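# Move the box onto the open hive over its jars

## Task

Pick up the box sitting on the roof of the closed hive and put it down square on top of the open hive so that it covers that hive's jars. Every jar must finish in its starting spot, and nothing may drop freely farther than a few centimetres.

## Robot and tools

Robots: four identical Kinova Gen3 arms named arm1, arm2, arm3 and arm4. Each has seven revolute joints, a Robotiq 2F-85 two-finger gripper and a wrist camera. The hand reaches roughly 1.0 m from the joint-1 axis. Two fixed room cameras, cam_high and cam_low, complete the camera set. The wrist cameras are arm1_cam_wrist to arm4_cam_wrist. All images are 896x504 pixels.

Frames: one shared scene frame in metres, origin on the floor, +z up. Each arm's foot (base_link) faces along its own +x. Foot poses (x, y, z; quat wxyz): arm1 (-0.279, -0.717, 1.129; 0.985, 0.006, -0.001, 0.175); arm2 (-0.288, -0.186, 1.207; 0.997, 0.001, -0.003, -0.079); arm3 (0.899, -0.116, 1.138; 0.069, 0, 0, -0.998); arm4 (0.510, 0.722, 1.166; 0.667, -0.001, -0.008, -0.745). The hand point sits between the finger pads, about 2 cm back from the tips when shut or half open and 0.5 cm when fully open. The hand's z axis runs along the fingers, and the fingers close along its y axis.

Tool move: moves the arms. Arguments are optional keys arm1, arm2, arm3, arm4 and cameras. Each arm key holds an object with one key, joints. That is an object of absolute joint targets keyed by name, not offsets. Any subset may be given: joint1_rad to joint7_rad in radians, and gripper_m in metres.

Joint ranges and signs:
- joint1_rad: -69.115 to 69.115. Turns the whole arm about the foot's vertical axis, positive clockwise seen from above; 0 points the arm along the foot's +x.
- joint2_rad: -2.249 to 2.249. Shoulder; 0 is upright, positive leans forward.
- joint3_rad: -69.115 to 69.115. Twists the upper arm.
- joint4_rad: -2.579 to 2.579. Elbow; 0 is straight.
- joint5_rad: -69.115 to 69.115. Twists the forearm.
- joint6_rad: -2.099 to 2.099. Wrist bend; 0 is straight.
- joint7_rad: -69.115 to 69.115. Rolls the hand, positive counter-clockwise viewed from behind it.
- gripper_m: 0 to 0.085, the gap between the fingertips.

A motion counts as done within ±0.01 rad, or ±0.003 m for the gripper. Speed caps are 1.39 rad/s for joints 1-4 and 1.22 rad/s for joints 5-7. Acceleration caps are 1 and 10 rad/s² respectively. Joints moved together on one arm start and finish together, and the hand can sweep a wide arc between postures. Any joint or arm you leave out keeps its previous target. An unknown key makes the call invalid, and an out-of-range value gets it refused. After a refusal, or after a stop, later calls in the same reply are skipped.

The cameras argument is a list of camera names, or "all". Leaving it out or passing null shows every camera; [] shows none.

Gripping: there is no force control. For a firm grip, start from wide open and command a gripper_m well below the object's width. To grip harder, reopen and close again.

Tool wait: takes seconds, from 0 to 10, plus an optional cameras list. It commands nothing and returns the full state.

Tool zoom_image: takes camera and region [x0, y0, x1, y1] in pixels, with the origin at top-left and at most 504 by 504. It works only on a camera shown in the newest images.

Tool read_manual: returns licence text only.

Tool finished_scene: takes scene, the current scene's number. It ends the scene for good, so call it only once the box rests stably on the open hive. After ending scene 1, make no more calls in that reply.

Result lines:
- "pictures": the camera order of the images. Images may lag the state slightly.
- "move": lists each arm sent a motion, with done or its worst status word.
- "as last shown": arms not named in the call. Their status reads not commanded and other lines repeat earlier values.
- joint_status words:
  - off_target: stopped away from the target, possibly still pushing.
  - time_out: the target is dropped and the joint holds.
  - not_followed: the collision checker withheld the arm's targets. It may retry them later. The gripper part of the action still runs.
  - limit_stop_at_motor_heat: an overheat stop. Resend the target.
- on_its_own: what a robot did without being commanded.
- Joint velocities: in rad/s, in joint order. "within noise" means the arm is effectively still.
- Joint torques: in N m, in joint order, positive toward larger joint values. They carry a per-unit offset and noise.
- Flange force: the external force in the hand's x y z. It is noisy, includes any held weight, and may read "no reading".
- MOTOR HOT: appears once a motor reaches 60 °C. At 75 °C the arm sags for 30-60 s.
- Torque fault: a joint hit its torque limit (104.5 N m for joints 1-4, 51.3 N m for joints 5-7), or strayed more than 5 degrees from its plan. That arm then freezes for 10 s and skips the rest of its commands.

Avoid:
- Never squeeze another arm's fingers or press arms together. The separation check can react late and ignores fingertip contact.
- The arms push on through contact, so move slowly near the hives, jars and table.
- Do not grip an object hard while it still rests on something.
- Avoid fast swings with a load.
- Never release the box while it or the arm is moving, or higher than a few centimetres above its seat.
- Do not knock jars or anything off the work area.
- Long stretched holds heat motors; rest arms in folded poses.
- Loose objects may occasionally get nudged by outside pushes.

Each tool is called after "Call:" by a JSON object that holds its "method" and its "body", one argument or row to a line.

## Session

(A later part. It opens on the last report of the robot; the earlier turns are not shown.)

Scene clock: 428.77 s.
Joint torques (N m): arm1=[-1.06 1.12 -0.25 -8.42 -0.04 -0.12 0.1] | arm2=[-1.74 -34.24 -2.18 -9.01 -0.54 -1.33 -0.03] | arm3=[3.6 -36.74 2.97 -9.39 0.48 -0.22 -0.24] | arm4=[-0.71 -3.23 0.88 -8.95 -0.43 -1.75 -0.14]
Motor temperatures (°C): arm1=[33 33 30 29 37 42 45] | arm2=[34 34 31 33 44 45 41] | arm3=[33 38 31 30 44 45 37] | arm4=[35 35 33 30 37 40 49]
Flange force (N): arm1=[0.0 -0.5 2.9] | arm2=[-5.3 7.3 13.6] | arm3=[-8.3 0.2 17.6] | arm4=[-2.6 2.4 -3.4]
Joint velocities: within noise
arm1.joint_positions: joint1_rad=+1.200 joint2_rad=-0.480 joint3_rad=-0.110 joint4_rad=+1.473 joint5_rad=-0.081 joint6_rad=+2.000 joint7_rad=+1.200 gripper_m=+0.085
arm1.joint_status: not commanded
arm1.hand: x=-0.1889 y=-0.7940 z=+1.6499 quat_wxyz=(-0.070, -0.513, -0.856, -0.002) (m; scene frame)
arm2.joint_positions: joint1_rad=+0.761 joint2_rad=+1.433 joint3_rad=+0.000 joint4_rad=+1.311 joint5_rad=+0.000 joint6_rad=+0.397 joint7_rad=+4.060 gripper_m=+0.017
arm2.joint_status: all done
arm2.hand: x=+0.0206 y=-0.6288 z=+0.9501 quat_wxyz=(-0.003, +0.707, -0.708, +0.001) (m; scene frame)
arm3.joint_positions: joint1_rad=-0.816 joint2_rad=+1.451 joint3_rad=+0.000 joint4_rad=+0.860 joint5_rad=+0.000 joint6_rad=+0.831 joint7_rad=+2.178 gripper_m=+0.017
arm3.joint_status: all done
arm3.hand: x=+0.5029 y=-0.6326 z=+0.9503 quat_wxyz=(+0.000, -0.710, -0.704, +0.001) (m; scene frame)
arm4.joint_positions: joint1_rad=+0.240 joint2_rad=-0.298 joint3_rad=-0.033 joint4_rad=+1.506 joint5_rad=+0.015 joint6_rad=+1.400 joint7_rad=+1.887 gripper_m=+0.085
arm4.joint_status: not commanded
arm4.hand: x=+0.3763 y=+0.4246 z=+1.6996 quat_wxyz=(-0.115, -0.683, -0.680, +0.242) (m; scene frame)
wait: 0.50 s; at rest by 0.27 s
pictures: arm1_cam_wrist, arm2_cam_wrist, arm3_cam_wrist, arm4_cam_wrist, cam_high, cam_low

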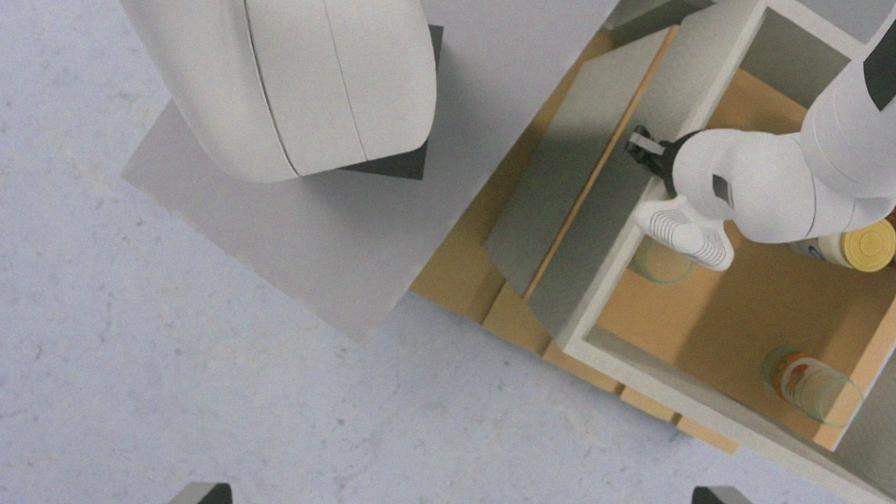

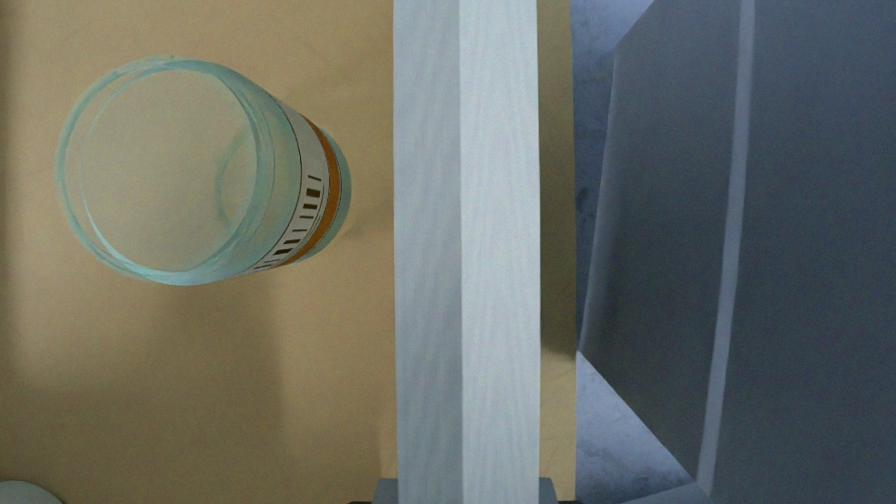

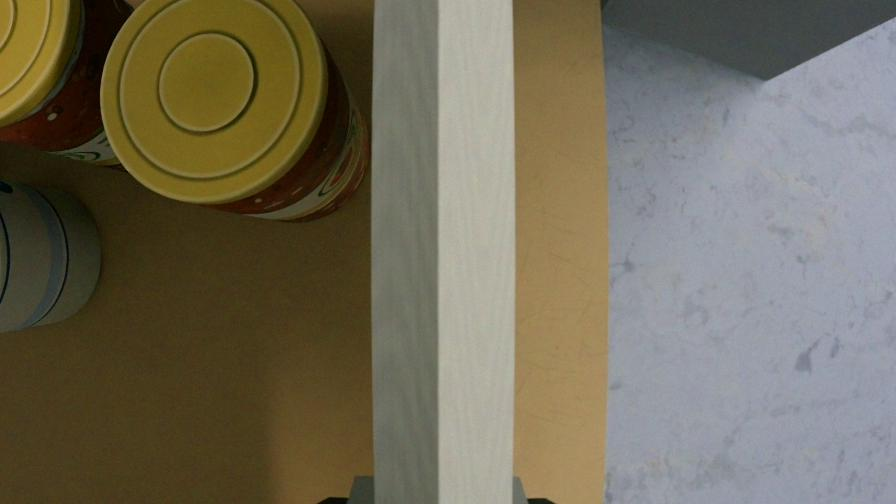

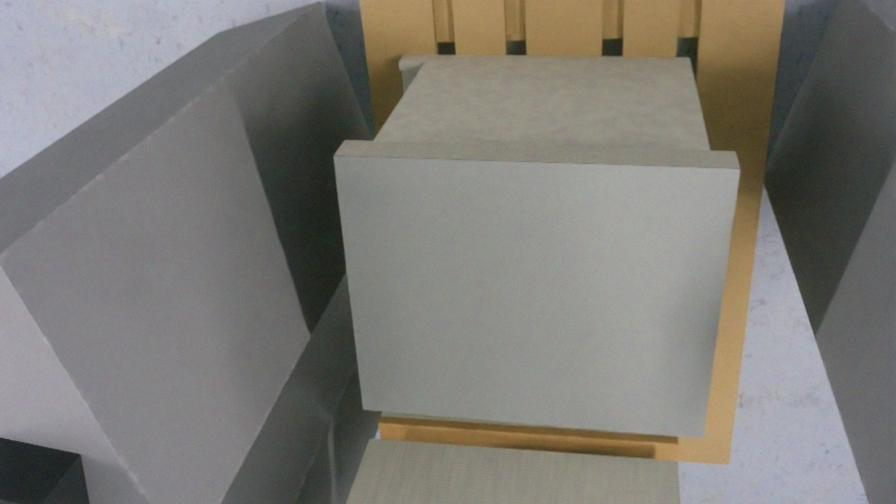

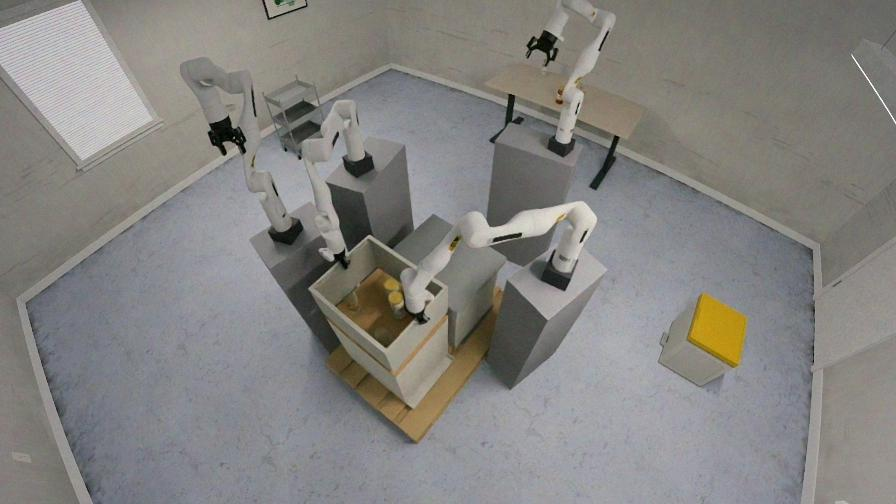

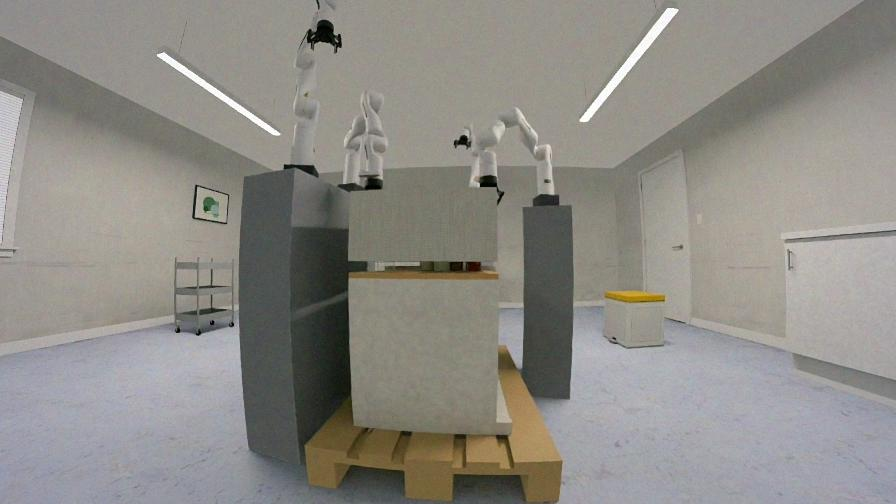

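Call:
{"method": "move", "body": {
  "arm2": {"joints":{"joint1_rad":0.7549,"joint2_rad":1.4887,"joint4_rad":1.2693,"joint6_rad":0.3836,"joint7_rad":4.0534}},
  "arm3": {"joints":{"joint1_rad":-0.8156,"joint2_rad":1.4969,"joint4_rad":0.8391,"joint6_rad":0.8056,"joint7_rad":2.1784}},
  "cameras": []
}}

Call:
{"method": "move", "body": {
  "arm2": {"joints":{"joint2_rad":1.5120,"joint4_rad":1.2482,"joint6_rad":0.3814}},
  "arm3": {"joints":{"joint2_rad":1.5191,"joint4_rad":0.8197,"joint6_rad":0.8028}},
  "cameras": ["cam_low","arm1_cam_wrist","cam_high"]
}}

Call:
{"method": "zoom_image", "body": {
  "camera": "cam_low",
  "region": [320, 110, 540, 300]
}}

Scene clock: 448.00 s.
Joint torques (N m): arm1=[-1.06 1.15 -0.13 -8.38 0.01 -0.13 0.13] | arm2=[-1.47 -34.3 -1.8 -8.88 -0.46 -1.4 -0.07] | arm3=[3.53 -36.74 2.99 -9.05 0.36 -0.16 -0.26] | arm4=[-0.72 -3.26 0.87 -8.9 -0.39 -1.66 -0.11]
Motor temperatures (°C): arm1=[33 33 30 29 37 42 45] | arm2=[34 34 30 33 44 45 41] | arm3=[33 38 31 30 44 45 37] | arm4=[35 35 33 30 37 40 49]
Flange force (N): arm1=[0.2 0.1 2.7] | arm2=[-5.5 7.0 13.2] | arm3=[-8.8 -0.4 18.3] | arm4=[-2.8 2.4 -3.3]
move: arm2 done; arm3 done
Joint velocities: within noise
arm1, arm4: as last shown
arm2.joint_positions: joint1_rad=+0.755 joint2_rad=+1.489 joint3_rad=+0.000 joint4_rad=+1.269 joint5_rad=+0.000 joint6_rad=+0.384 joint7_rad=+4.053 gripper_m=+0.017
arm2.joint_status: all done
arm2.hand: x=+0.0225 y=-0.6257 z=+0.9251 quat_wxyz=(-0.003, +0.707, -0.708, +0.001) (m; scene frame)
arm3.joint_positions: joint1_rad=-0.816 joint2_rad=+1.497 joint3_rad=+0.000 joint4_rad=+0.839 joint5_rad=+0.000 joint6_rad=+0.806 joint7_rad=+2.178 gripper_m=+0.017
arm3.joint_status: all done
arm3.hand: x=+0.5048 y=-0.6295 z=+0.9252 quat_wxyz=(+0.000, -0.710, -0.704, +0.001) (m; scene frame)
pictures: none
No camera images: "cameras" was empty.

Scene clock: 448.60 s.
Joint torques (N m): arm1=[-0.97 1.15 -0.16 -8.41 -0.01 -0.15 0.13] | arm2=[-1.71 -34.38 -2.1 -8.94 -0.53 -1.46 -0.05] | arm3=[3.81 -36.99 3.12 -9.28 0.47 -0.28 -0.27] | arm4=[-0.71 -3.33 0.84 -8.91 -0.36 -1.65 -0.08]
Motor temperatures (°C): arm1=[33 33 30 29 37 42 45] | arm2=[34 34 30 33 44 45 41] | arm3=[33 38 31 30 44 45 37] | arm4=[35 35 33 30 37 40 49]
Flange force (N): arm1=[0.2 -0.2 2.8] | arm2=[-5.5 7.4 12.9] | arm3=[-8.7 0.3 18.5] | arm4=[-2.9 2.3 -3.2]
move: arm2 done; arm3 done
Joint velocities: within noise
arm1, arm4: as last shown
arm2.joint_positions: joint1_rad=+0.755 joint2_rad=+1.512 joint3_rad=+0.000 joint4_rad=+1.248 joint5_rad=+0.000 joint6_rad=+0.381 joint7_rad=+4.053 gripper_m=+0.017
arm2.joint_status: all done
arm2.hand: x=+0.0226 y=-0.6257 z=+0.9150 quat_wxyz=(-0.003, +0.707, -0.708, +0.001) (m; scene frame)
arm3.joint_positions: joint1_rad=-0.816 joint2_rad=+1.519 joint3_rad=+0.000 joint4_rad=+0.820 joint5_rad=+0.000 joint6_rad=+0.803 joint7_rad=+2.178 gripper_m=+0.017
arm3.joint_status: all done
arm3.hand: x=+0.5048 y=-0.6296 z=+0.9153 quat_wxyz=(+0.000, -0.710, -0.704, +0.001) (m; scene frame)
pictures: arm1_cam_wrist, cam_high, cam_low

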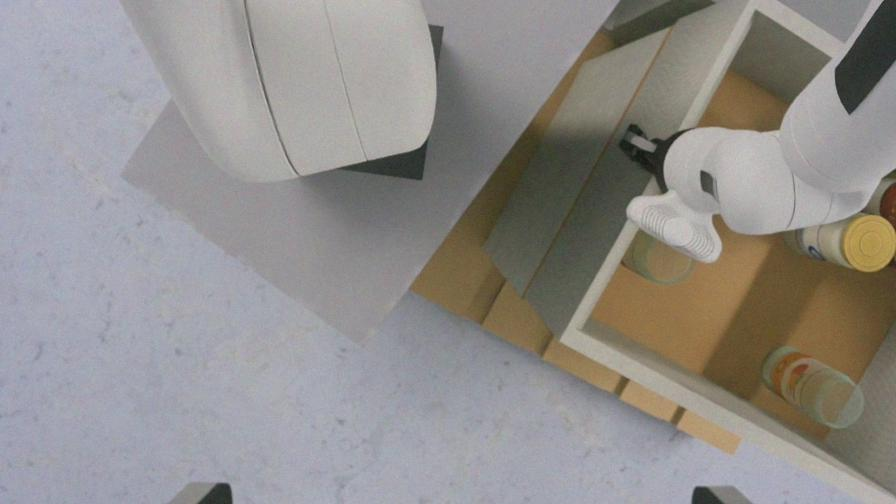

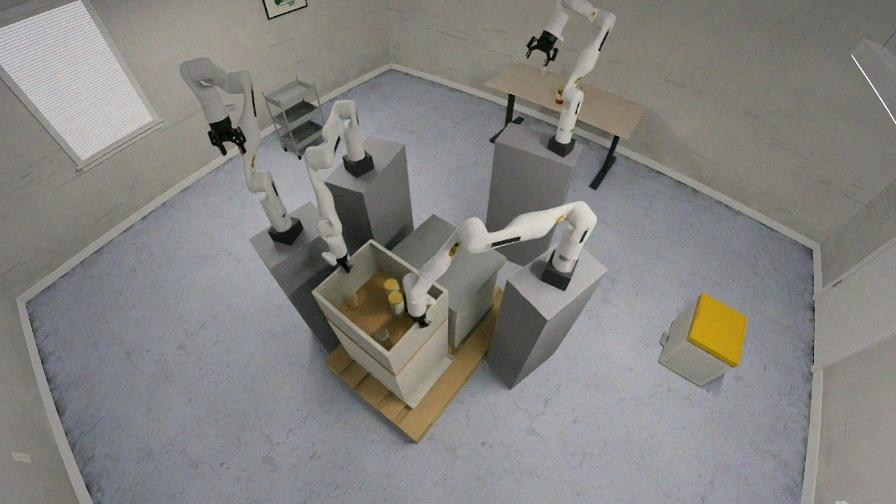

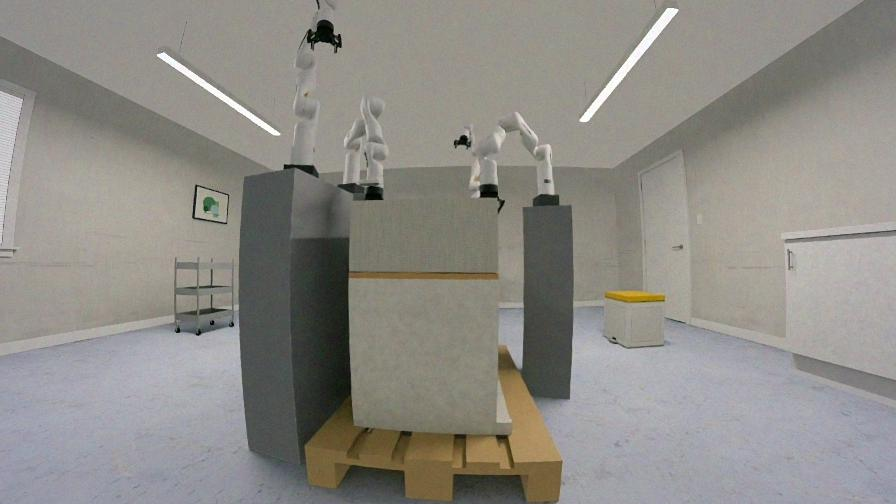

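Scaled by 2.291 from the camera's 896x504 image, which has a finer 1280x720 frame.

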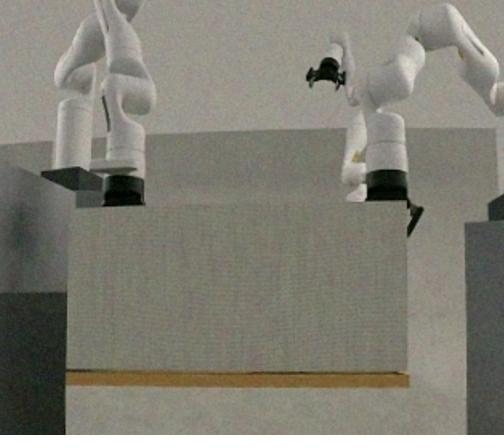

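Call:
{"method": "move", "body": {
  "arm2": {"joints":{"joint2_rad":1.5212,"joint4_rad":1.2397,"joint6_rad":0.3807}},
  "arm3": {"joints":{"joint2_rad":1.5282,"joint4_rad":0.8114,"joint6_rad":0.8020}},
  "cameras": ["cam_low"]
}}

Call:
{"method": "zoom_image", "body": {
  "camera": "cam_low",
  "region": [320, 110, 540, 300]
}}

Scene clock: 455.33 s.
Joint torques (N m): arm1=[-1 1.15 -0.27 -8.37 0.03 -0.11 0.13] | arm2=[-1.67 -34.51 -2.31 -8.89 -0.62 -1.44 -0.06] | arm3=[3.68 -36.04 3.2 -8.86 0.53 -0.18 -0.2] | arm4=[-0.72 -3.24 0.89 -8.89 -0.39 -1.72 -0.11]
Motor temperatures (°C): arm1=[33 33 30 29 37 42 45] | arm2=[34 34 30 33 44 45 41] | arm3=[33 38 31 30 44 45 37] | arm4=[35 35 33 30 37 40 49]
Flange force (N): arm1=[0.1 -0.4 2.8] | arm2=[-5.3 7.3 13.2] | arm3=[-8.7 0.1 17.2] | arm4=[-2.8 2.4 -3.5]
move: arm2 done; arm3 done
Joint velocities: within noise
arm1, arm4: as last shown
arm2.joint_positions: joint1_rad=+0.755 joint2_rad=+1.521 joint3_rad=+0.000 joint4_rad=+1.240 joint5_rad=+0.000 joint6_rad=+0.381 joint7_rad=+4.053 gripper_m=+0.017
arm2.joint_status: all done
arm2.hand: x=+0.0227 y=-0.6257 z=+0.9111 quat_wxyz=(-0.003, +0.707, -0.708, +0.001) (m; scene frame)
arm3.joint_positions: joint1_rad=-0.816 joint2_rad=+1.528 joint3_rad=+0.000 joint4_rad=+0.811 joint5_rad=+0.000 joint6_rad=+0.802 joint7_rad=+2.178 gripper_m=+0.017
arm3.joint_status: all done
arm3.hand: x=+0.5048 y=-0.6296 z=+0.9113 quat_wxyz=(+0.000, -0.710, -0.704, +0.001) (m; scene frame)
pictures: cam_low

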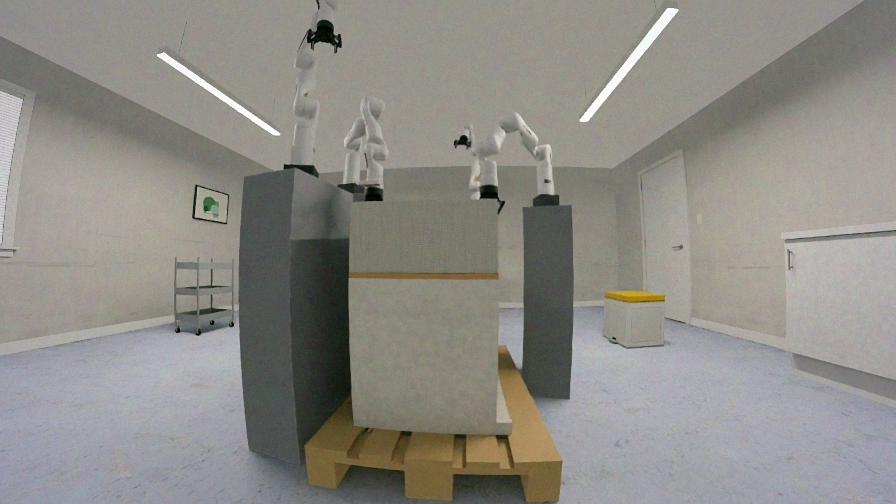

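Scaled by 2.291 from the camera's 896x504 image, which has a finer 1280x720 frame.

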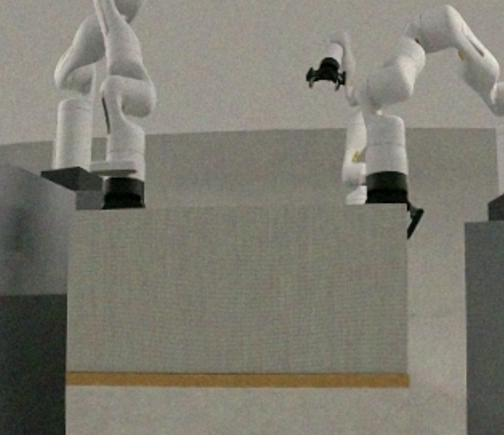

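Call:
{"method": "move", "body": {
  "arm2": {"joints":{"joint2_rad":1.5259,"joint4_rad":1.2354,"joint6_rad":0.3803}},
  "arm3": {"joints":{"joint2_rad":1.5320,"joint4_rad":0.8080,"joint6_rad":0.8016}},
  "cameras": []
}}

Call:
{"method": "wait", "body": {
  "seconds": 0.3,
  "cameras": []
}}

Scene clock: 459.63 s.
Joint torques (N m): arm1=[-1.01 1.17 -0.21 -8.38 0.01 -0.13 0.12] | arm2=[-2.41 -33.44 -3.36 -8.62 -0.94 -0.89 -0.19] | arm3=[3.51 -30.67 3.6 -8.36 1.05 -1.18 -0.29] | arm4=[-0.68 -3.29 0.93 -9 -0.39 -1.7 -0.09]
Motor temperatures (°C): arm1=[33 33 30 29 37 42 45] | arm2=[34 34 30 33 44 45 41] | arm3=[33 39 31 30 44 45 37] | arm4=[35 35 33 30 37 40 49]
Flange force (N): arm1=[0.2 -0.3 2.7] | arm2=[-5.7 9.5 11.3] | arm3=[-4.6 2.7 5.8] | arm4=[-2.7 2.7 -3.1]
move: arm2 done; arm3 done
Joint velocities: within noise
arm1, arm4: as last shown
arm2.joint_positions: joint1_rad=+0.755 joint2_rad=+1.526 joint3_rad=+0.000 joint4_rad=+1.235 joint5_rad=+0.000 joint6_rad=+0.380 joint7_rad=+4.053 gripper_m=+0.017
arm2.joint_status: all done
arm2.hand: x=+0.0226 y=-0.6257 z=+0.9091 quat_wxyz=(-0.003, +0.707, -0.708, +0.001) (m; scene frame)
arm3.joint_positions: joint1_rad=-0.816 joint2_rad=+1.532 joint3_rad=+0.000 joint4_rad=+0.808 joint5_rad=+0.000 joint6_rad=+0.802 joint7_rad=+2.178 gripper_m=+0.017
arm3.joint_status: all done
arm3.hand: x=+0.5048 y=-0.6296 z=+0.9096 quat_wxyz=(+0.000, -0.710, -0.704, +0.001) (m; scene frame)
pictures: none
No camera images: "cameras" was empty.

Scene clock: 459.93 s.
Joint torques (N m): arm1=[-1.02 1.07 -0.21 -8.33 -0.05 -0.13 0.11] | arm2=[-2.43 -33.42 -3.34 -8.65 -0.92 -0.87 -0.17] | arm3=[3.51 -30.36 3.54 -8.33 0.98 -1.27 -0.39] | arm4=[-0.71 -3.27 0.85 -8.91 -0.41 -1.66 -0.07]
Motor temperatures (°C): arm1=[33 33 30 29 37 42 45] | arm2=[34 34 30 33 44 45 41] | arm3=[33 39 31 30 44 45 37] | arm4=[35 35 33 30 37 40 49]
Flange force (N): arm1=[-0.1 -0.3 2.4] | arm2=[-5.9 9.7 11.2] | arm3=[-4.4 2.7 5.2] | arm4=[-2.8 2.5 -3.2]
Joint velocities: within noise
arm1.joint_positions: joint1_rad=+1.200 joint2_rad=-0.480 joint3_rad=-0.110 joint4_rad=+1.473 joint5_rad=-0.081 joint6_rad=+2.000 joint7_rad=+1.200 gripper_m=+0.085
arm1.joint_status: not commanded
arm1.hand: x=-0.1889 y=-0.7940 z=+1.6499 quat_wxyz=(-0.070, -0.513, -0.856, -0.002) (m; scene frame)
arm2.joint_positions: joint1_rad=+0.755 joint2_rad=+1.526 joint3_rad=+0.000 joint4_rad=+1.235 joint5_rad=+0.000 joint6_rad=+0.380 joint7_rad=+4.053 gripper_m=+0.017
arm2.joint_status: all done
arm2.hand: x=+0.0226 y=-0.6257 z=+0.9090 quat_wxyz=(-0.003, +0.707, -0.708, +0.001) (m; scene frame)
arm3.joint_positions: joint1_rad=-0.816 joint2_rad=+1.532 joint3_rad=+0.000 joint4_rad=+0.808 joint5_rad=+0.000 joint6_rad=+0.802 joint7_rad=+2.178 gripper_m=+0.017
arm3.joint_status: all done
arm3.hand: x=+0.5048 y=-0.6296 z=+0.9096 quat_wxyz=(+0.000, -0.710, -0.704, +0.001) (m; scene frame)
arm4.joint_positions: joint1_rad=+0.240 joint2_rad=-0.298 joint3_rad=-0.033 joint4_rad=+1.506 joint5_rad=+0.015 joint6_rad=+1.400 joint7_rad=+1.887 gripper_m=+0.085
arm4.joint_status: not commanded
arm4.hand: x=+0.3763 y=+0.4246 z=+1.6996 quat_wxyz=(-0.115, -0.683, -0.680, +0.242) (m; scene frame)
wait: 0.30 s; at rest by 0.27 s
pictures: none
No camera images: "cameras" was empty.

Call:
{"method": "move", "body": {
  "arm2": {"joints":{"joint2_rad":1.5305,"joint4_rad":1.2311,"joint6_rad":0.3800}},
  "arm3": {"joints":{"joint2_rad":1.5333,"joint4_rad":0.8068,"joint6_rad":0.8015}},
  "cameras": []
}}

Call:
{"method": "move", "body": {
  "arm2": {"joints":{"joint2_rad":1.5339,"joint4_rad":1.2279,"joint6_rad":0.3798}},
  "cameras": ["cam_low"]
}}

Call:
{"method": "zoom_image", "body": {
  "camera": "cam_low",
  "region": [320, 200, 540, 300]
}}

Scene clock: 466.30 s.
Joint torques (N m): arm1=[-0.98 1.16 -0.19 -8.38 0.01 -0.11 0.13] | arm2=[-4.72 -9.7 -6.34 -16 -1.26 -9.08 -0.19] | arm3=[6.77 -24.83 5.93 -7.63 1.91 -2.28 -0.38] | arm4=[-0.63 -3.28 0.92 -8.92 -0.36 -1.71 -0.11]
Motor temperatures (°C): arm1=[33 32 30 29 37 42 45] | arm2=[34 35 30 33 44 45 41] | arm3=[33 39 31 30 44 45 37] | arm4=[35 35 33 30 37 40 49]
Flange force (N): arm1=[0.2 -0.2 2.8] | arm2=[-24.8 28.1 -61.7] | arm3=[-4.2 9.2 -6.1] | arm4=[-2.9 2.5 -3.3]
move: arm2 done; arm3 done
Joint velocities: within noise
arm1, arm4: as last shown
arm2.joint_positions: joint1_rad=+0.755 joint2_rad=+1.530 joint3_rad=+0.000 joint4_rad=+1.231 joint5_rad=+0.000 joint6_rad=+0.380 joint7_rad=+4.053 gripper_m=+0.017
arm2.joint_status: all done
arm2.hand: x=+0.0227 y=-0.6258 z=+0.9072 quat_wxyz=(-0.003, +0.707, -0.708, +0.002) (m; scene frame)
arm3.joint_positions: joint1_rad=-0.816 joint2_rad=+1.533 joint3_rad=+0.000 joint4_rad=+0.807 joint5_rad=+0.000 joint6_rad=+0.802 joint7_rad=+2.178 gripper_m=+0.017
arm3.joint_status: all done
arm3.hand: x=+0.5048 y=-0.6296 z=+0.9091 quat_wxyz=(+0.000, -0.710, -0.704, +0.001) (m; scene frame)
pictures: none
No camera images: "cameras" was empty.

Scene clock: 466.70 s.
Joint torques (N m): arm1=[-1.03 1.2 -0.25 -8.37 -0.04 -0.15 0.12] | arm2=[-4.84 12.81 -6.38 -27.16 -1 -19.41 -0.12] | arm3=[6.72 -24.55 5.9 -7.58 1.94 -2.41 -0.4] | arm4=[-0.73 -3.2 0.96 -8.95 -0.41 -1.69 -0.13]
Motor temperatures (°C): arm1=[33 32 30 29 37 42 45] | arm2=[34 35 30 33 44 45 41] | arm3=[33 39 31 30 44 45 37] | arm4=[35 35 33 30 37 40 49]
Flange force (N): arm1=[0.2 -0.5 2.7] | arm2=[-52.8 48.0 -140.6] | arm3=[-4.4 8.9 -6.7] | arm4=[-2.6 2.7 -3.2]
move: arm2 done
Joint velocities: within noise
arm1, arm4: as last shown
arm2.joint_positions: joint1_rad=+0.755 joint2_rad=+1.534 joint3_rad=+0.000 joint4_rad=+1.228 joint5_rad=+0.000 joint6_rad=+0.380 joint7_rad=+4.053 gripper_m=+0.017
arm2.joint_status: all done
arm2.hand: x=+0.0227 y=-0.6257 z=+0.9058 quat_wxyz=(-0.003, +0.707, -0.708, +0.002) (m; scene frame)
arm3.joint_positions: joint1_rad=-0.816 joint2_rad=+1.533 joint3_rad=+0.000 joint4_rad=+0.807 joint5_rad=+0.000 joint6_rad=+0.801 joint7_rad=+2.178 gripper_m=+0.017
arm3.joint_status: not commanded
arm3.hand: x=+0.5048 y=-0.6296 z=+0.9090 quat_wxyz=(+0.000, -0.710, -0.704, +0.001) (m; scene frame)
pictures: cam_low

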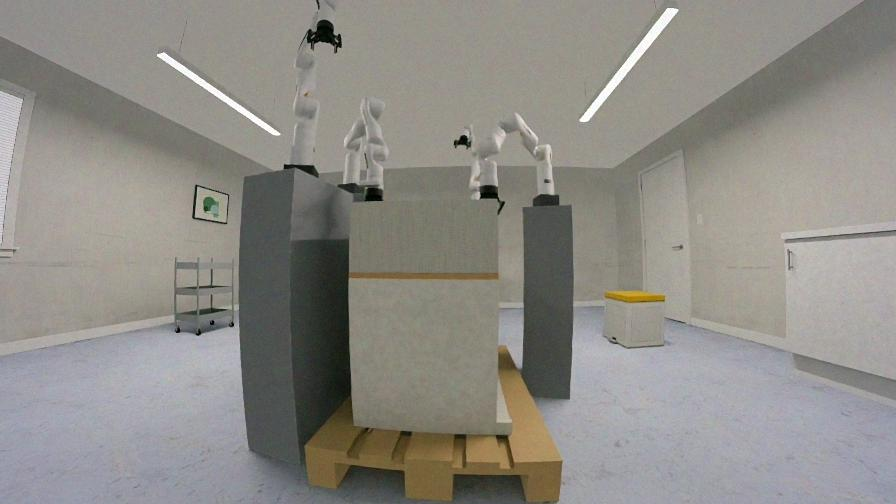

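Scaled by 2.291 from the camera's 896x504 image, which has a finer 1280x720 frame.

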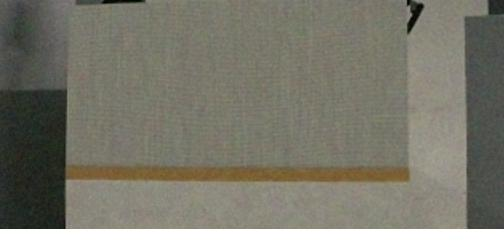

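Call:
{"method": "move", "body": {
  "arm2": {"joints":{"joint2_rad":1.5295,"joint4_rad":1.2321,"joint6_rad":0.3801}},
  "cameras": []
}}

Call:
{"method": "move", "body": {
  "arm2": {"joints":{"gripper_m":0.085}},
  "arm3": {"joints":{"gripper_m":0.085}},
  "cameras": ["cam_high","cam_low","arm2_cam_wrist","arm3_cam_wrist"]
}}

Call:
{"method": "zoom_image", "body": {
  "camera": "cam_high",
  "region": [250, 180, 500, 440]
}}

Scene clock: 472.90 s.
Joint torques (N m): arm1=[-1.02 1.13 -0.26 -8.45 0.02 -0.12 0.14] | arm2=[-5.68 -13.2 -8.33 -2.41 -1.97 -0.22 -0.43] | arm3=[9.94 -24.47 8.26 -7.69 2.72 -2.48 -0.58] | arm4=[-0.78 -3.23 0.94 -8.91 -0.44 -1.72 -0.14]
Motor temperatures (°C): arm1=[33 32 30 29 37 42 45] | arm2=[34 34 30 33 44 45 41] | arm3=[33 39 31 30 44 45 37] | arm4=[35 35 33 30 37 40 49]
Flange force (N): arm1=[0.1 -0.4 3.0] | arm2=[2.8 11.5 -22.3] | arm3=[-6.5 13.2 -7.1] | arm4=[-2.8 2.5 -3.4]
move: arm2 done
Joint velocities: within noise
arm1, arm3, arm4: as last shown
arm2.joint_positions: joint1_rad=+0.755 joint2_rad=+1.530 joint3_rad=+0.000 joint4_rad=+1.232 joint5_rad=+0.000 joint6_rad=+0.380 joint7_rad=+4.053 gripper_m=+0.017
arm2.joint_status: all done
arm2.hand: x=+0.0226 y=-0.6257 z=+0.9074 quat_wxyz=(-0.003, +0.707, -0.708, +0.001) (m; scene frame)
arm3.hand: x=+0.5049 y=-0.6296 z=+0.9090 quat_wxyz=(+0.000, -0.710, -0.704, +0.001) (m; scene frame)
pictures: none
No camera images: "cameras" was empty.

Scene clock: 474.10 s.
Joint torques (N m): arm1=[-0.96 1.14 -0.24 -8.35 -0.02 -0.11 0.13] | arm2=[-0.21 -22.14 -0.31 -3.98 -0.01 0.14 0.07] | arm3=[0.33 -25.87 0.67 -5.25 -0.12 -0.19 0.24] | arm4=[-0.7 -3.3 0.98 -8.96 -0.4 -1.67 -0.1]
Motor temperatures (°C): arm1=[33 32 30 29 37 42 45] | arm2=[34 34 30 33 44 45 41] | arm3=[33 39 31 30 44 45 37] | arm4=[35 35 33 30 37 40 49]
Flange force (N): arm1=[0.0 -0.4 2.6] | arm2=[-3.7 2.5 -4.8] | arm3=[-6.5 -3.9 1.6] | arm4=[-2.9 2.7 -3.1]
move: arm2 done; arm3 done
Joint velocities: within noise
arm1, arm4: as last shown
arm2.joint_positions: joint1_rad=+0.755 joint2_rad=+1.530 joint3_rad=+0.000 joint4_rad=+1.232 joint5_rad=+0.000 joint6_rad=+0.380 joint7_rad=+4.053 gripper_m=+0.085
arm2.joint_status: all done
arm2.hand: x=+0.0226 y=-0.6257 z=+0.9075 quat_wxyz=(-0.003, +0.707, -0.708, +0.001) (m; scene frame)
arm3.joint_positions: joint1_rad=-0.816 joint2_rad=+1.533 joint3_rad=+0.000 joint4_rad=+0.807 joint5_rad=+0.000 joint6_rad=+0.801 joint7_rad=+2.178 gripper_m=+0.085
arm3.joint_status: all done
arm3.hand: x=+0.5048 y=-0.6296 z=+0.9090 quat_wxyz=(+0.000, -0.710, -0.704, +0.001) (m; scene frame)
pictures: arm2_cam_wrist, arm3_cam_wrist, cam_high, cam_low

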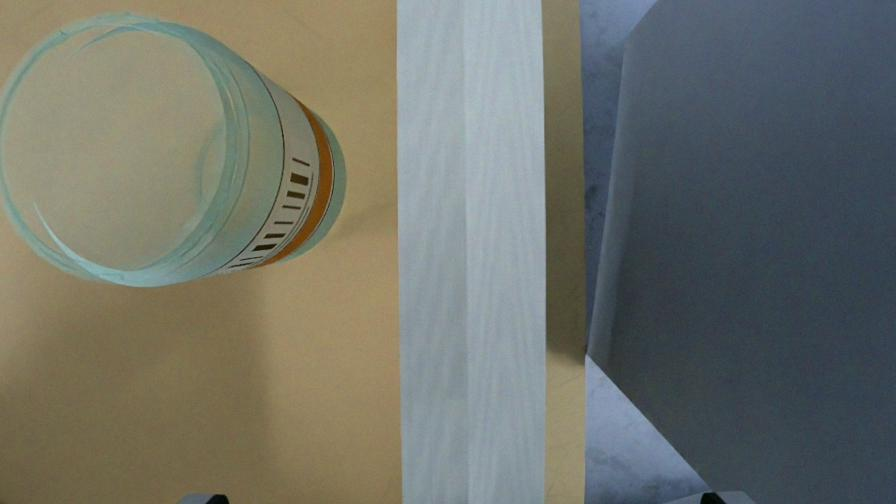

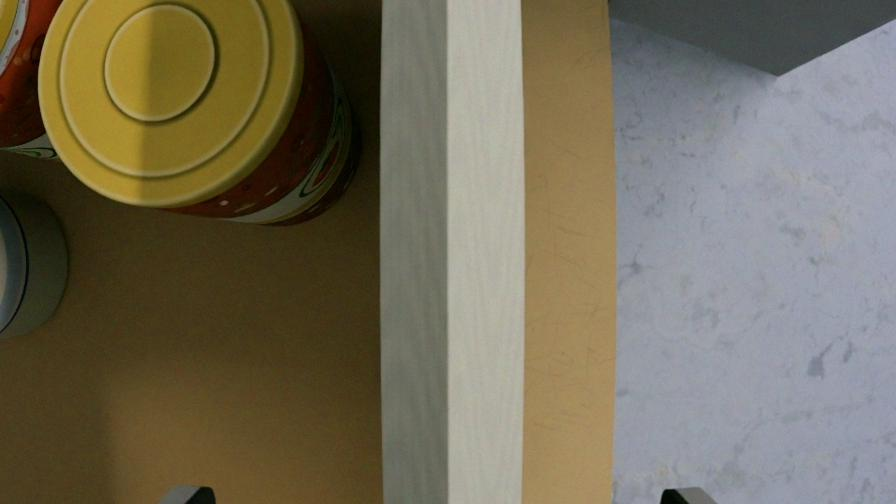

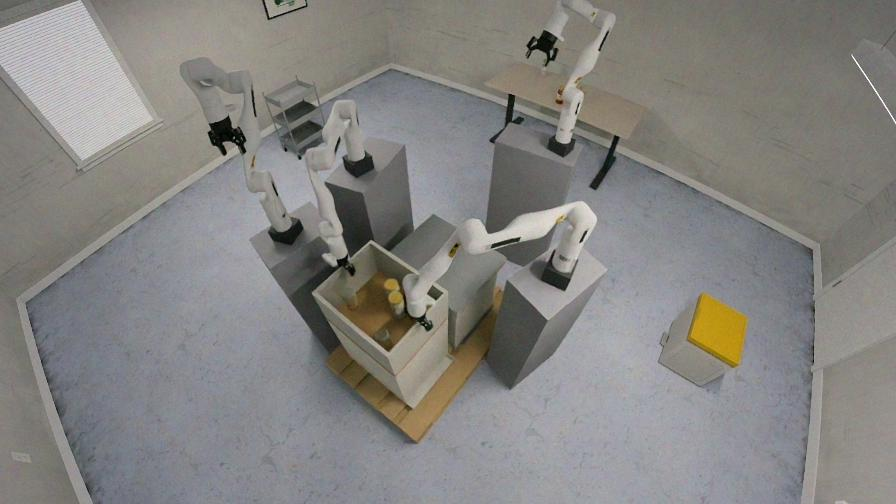

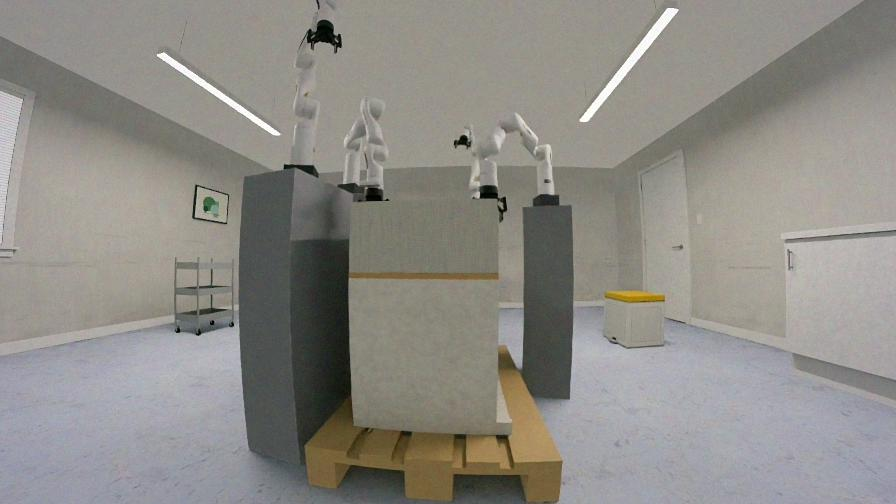

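Scaled by 1.938 from the camera's 896x504 image, which has a finer 1280x720 frame.

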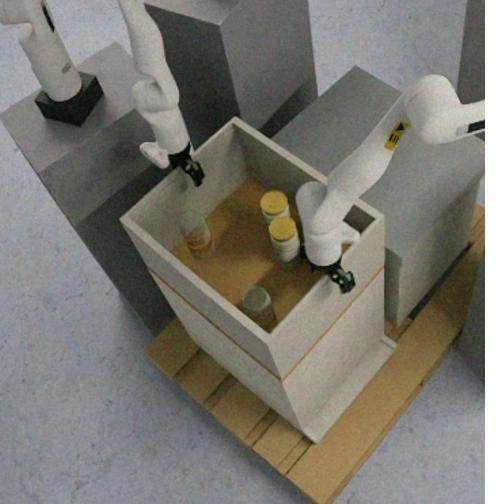

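Call:
{"method": "move", "body": {
  "arm2": {"joints":{"joint2_rad":1.4327,"joint4_rad":1.3114,"joint6_rad":0.3975}},
  "arm3": {"joints":{"joint2_rad":1.4510,"joint4_rad":0.8597,"joint6_rad":0.8309}},
  "cameras": []
}}

Call:
{"method": "move", "body": {
  "arm2": {"joints":{"joint2_rad":1.1918,"joint4_rad":1.4611,"joint6_rad":0.4887}},
  "arm3": {"joints":{"joint2_rad":1.2408,"joint4_rad":0.9714,"joint6_rad":0.9294}},
  "cameras": ["cam_high","cam_low","arm1_cam_wrist"]
}}

Call:
{"method": "zoom_image", "body": {
  "camera": "cam_high",
  "region": [250, 180, 500, 440]
}}

Scene clock: 481.30 s.
Joint torques (N m): arm1=[-1.05 1.17 -0.16 -8.35 0 -0.15 0.17] | arm2=[-0.2 -22.11 -0.36 -4.1 -0.04 0.15 0.06] | arm3=[0.39 -25.84 0.63 -5.41 -0.09 -0.19 0.29] | arm4=[-0.78 -3.27 0.87 -8.9 -0.44 -1.65 -0.08]
Motor temperatures (°C): arm1=[33 32 30 29 37 42 45] | arm2=[34 34 30 33 44 45 41] | arm3=[33 39 31 30 44 45 37] | arm4=[35 35 33 30 37 40 49]
Flange force (N): arm1=[0.3 0.1 2.6] | arm2=[-3.6 2.5 -4.4] | arm3=[-6.3 -3.5 0.9] | arm4=[-2.9 2.5 -3.2]
move: arm2 done; arm3 done
Joint velocities: within noise
arm1, arm4: as last shown
arm2.joint_positions: joint1_rad=+0.755 joint2_rad=+1.433 joint3_rad=+0.000 joint4_rad=+1.311 joint5_rad=+0.000 joint6_rad=+0.397 joint7_rad=+4.053 gripper_m=+0.085
arm2.joint_status: all done
arm2.hand: x=+0.0233 y=-0.6269 z=+0.9501 quat_wxyz=(-0.003, +0.707, -0.708, +0.001) (m; scene frame)
arm3.joint_positions: joint1_rad=-0.816 joint2_rad=+1.451 joint3_rad=+0.000 joint4_rad=+0.860 joint5_rad=+0.000 joint6_rad=+0.831 joint7_rad=+2.178 gripper_m=+0.085
arm3.joint_status: all done
arm3.hand: x=+0.5027 y=-0.6325 z=+0.9503 quat_wxyz=(+0.000, -0.710, -0.704, +0.001) (m; scene frame)
pictures: none
No camera images: "cameras" was empty.

Scene clock: 482.60 s.
Joint torques (N m): arm1=[-0.96 1.16 -0.3 -8.43 -0.02 -0.09 0.15] | arm2=[-0.24 -21.6 -0.35 -4.87 -0.01 0.15 0.05] | arm3=[0.32 -25.53 0.49 -5.95 -0.1 -0.16 0.23] | arm4=[-0.76 -3.23 0.93 -8.89 -0.42 -1.67 -0.11]
Motor temperatures (°C): arm1=[33 32 30 29 37 42 45] | arm2=[34 34 30 33 44 45 41] | arm3=[33 39 31 30 44 45 37] | arm4=[35 35 33 30 37 40 49]
Flange force (N): arm1=[0.1 -0.6 3.0] | arm2=[-3.8 2.7 -3.5] | arm3=[-5.7 -3.3 -0.2] | arm4=[-2.8 2.6 -3.3]
move: arm2 done; arm3 done
Joint velocities: within noise
arm1, arm4: as last shown
arm2.joint_positions: joint1_rad=+0.755 joint2_rad=+1.192 joint3_rad=+0.000 joint4_rad=+1.461 joint5_rad=+0.000 joint6_rad=+0.489 joint7_rad=+4.053 gripper_m=+0.085
arm2.joint_status: all done
arm2.hand: x=+0.0227 y=-0.6271 z=+1.0602 quat_wxyz=(-0.003, +0.707, -0.708, +0.001) (m; scene frame)
arm3.joint_positions: joint1_rad=-0.816 joint2_rad=+1.241 joint3_rad=+0.000 joint4_rad=+0.971 joint5_rad=+0.000 joint6_rad=+0.929 joint7_rad=+2.178 gripper_m=+0.085
arm3.joint_status: all done
arm3.hand: x=+0.5028 y=-0.6324 z=+1.0602 quat_wxyz=(+0.000, -0.710, -0.704, +0.001) (m; scene frame)
pictures: arm1_cam_wrist, cam_high, cam_low

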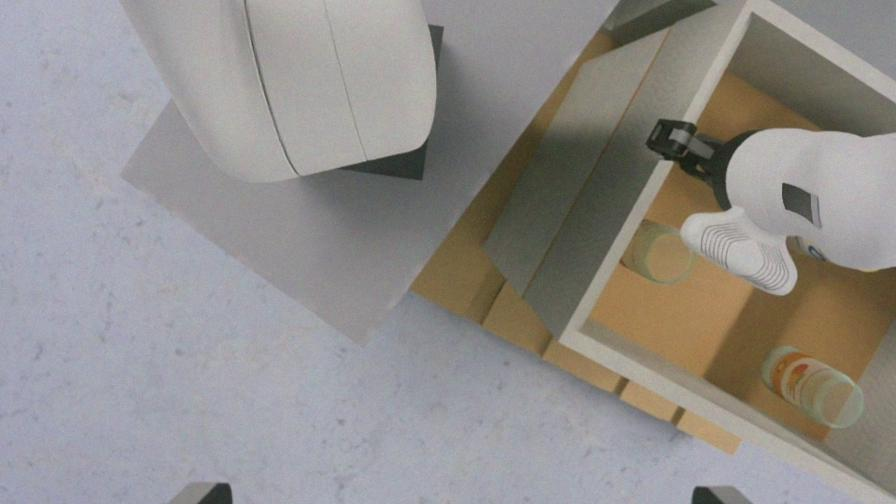

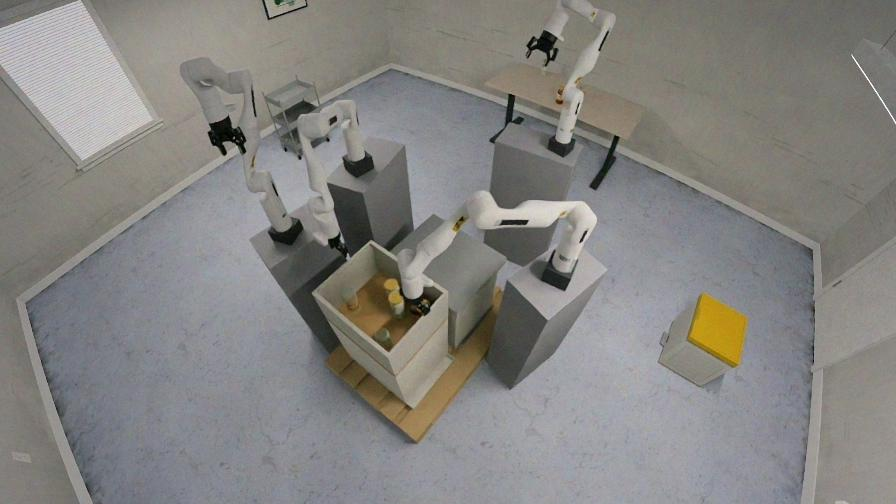

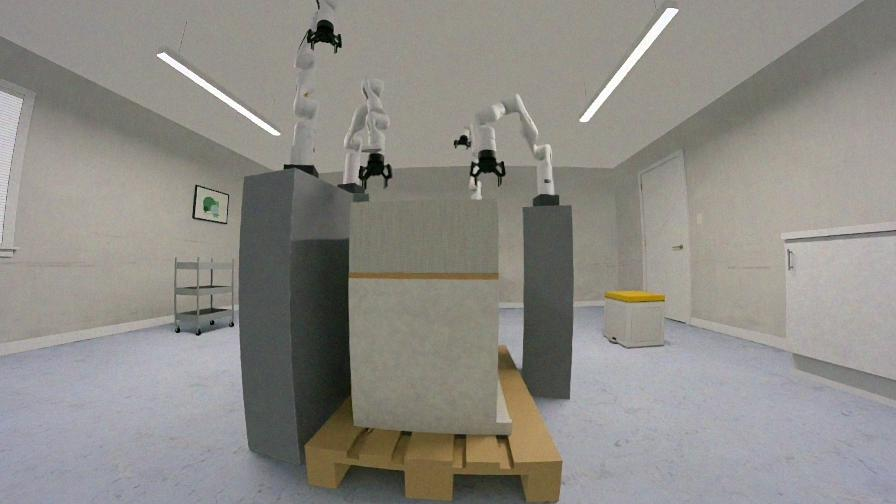

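Scaled by 1.938 from the camera's 896x504 image, which has a finer 1280x720 frame.

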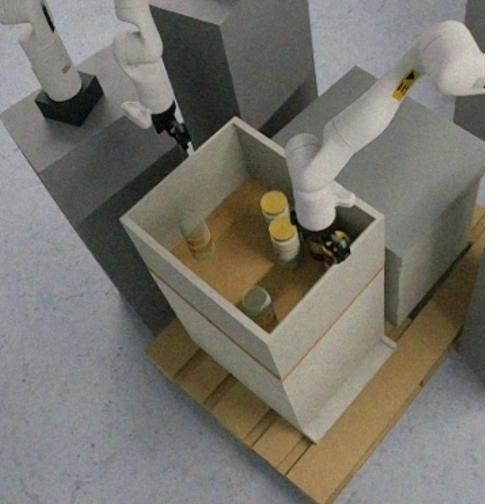

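Call:
{"method": "finished_scene", "body": {
  "scene": 1
}}

The scene is finished: the task was done.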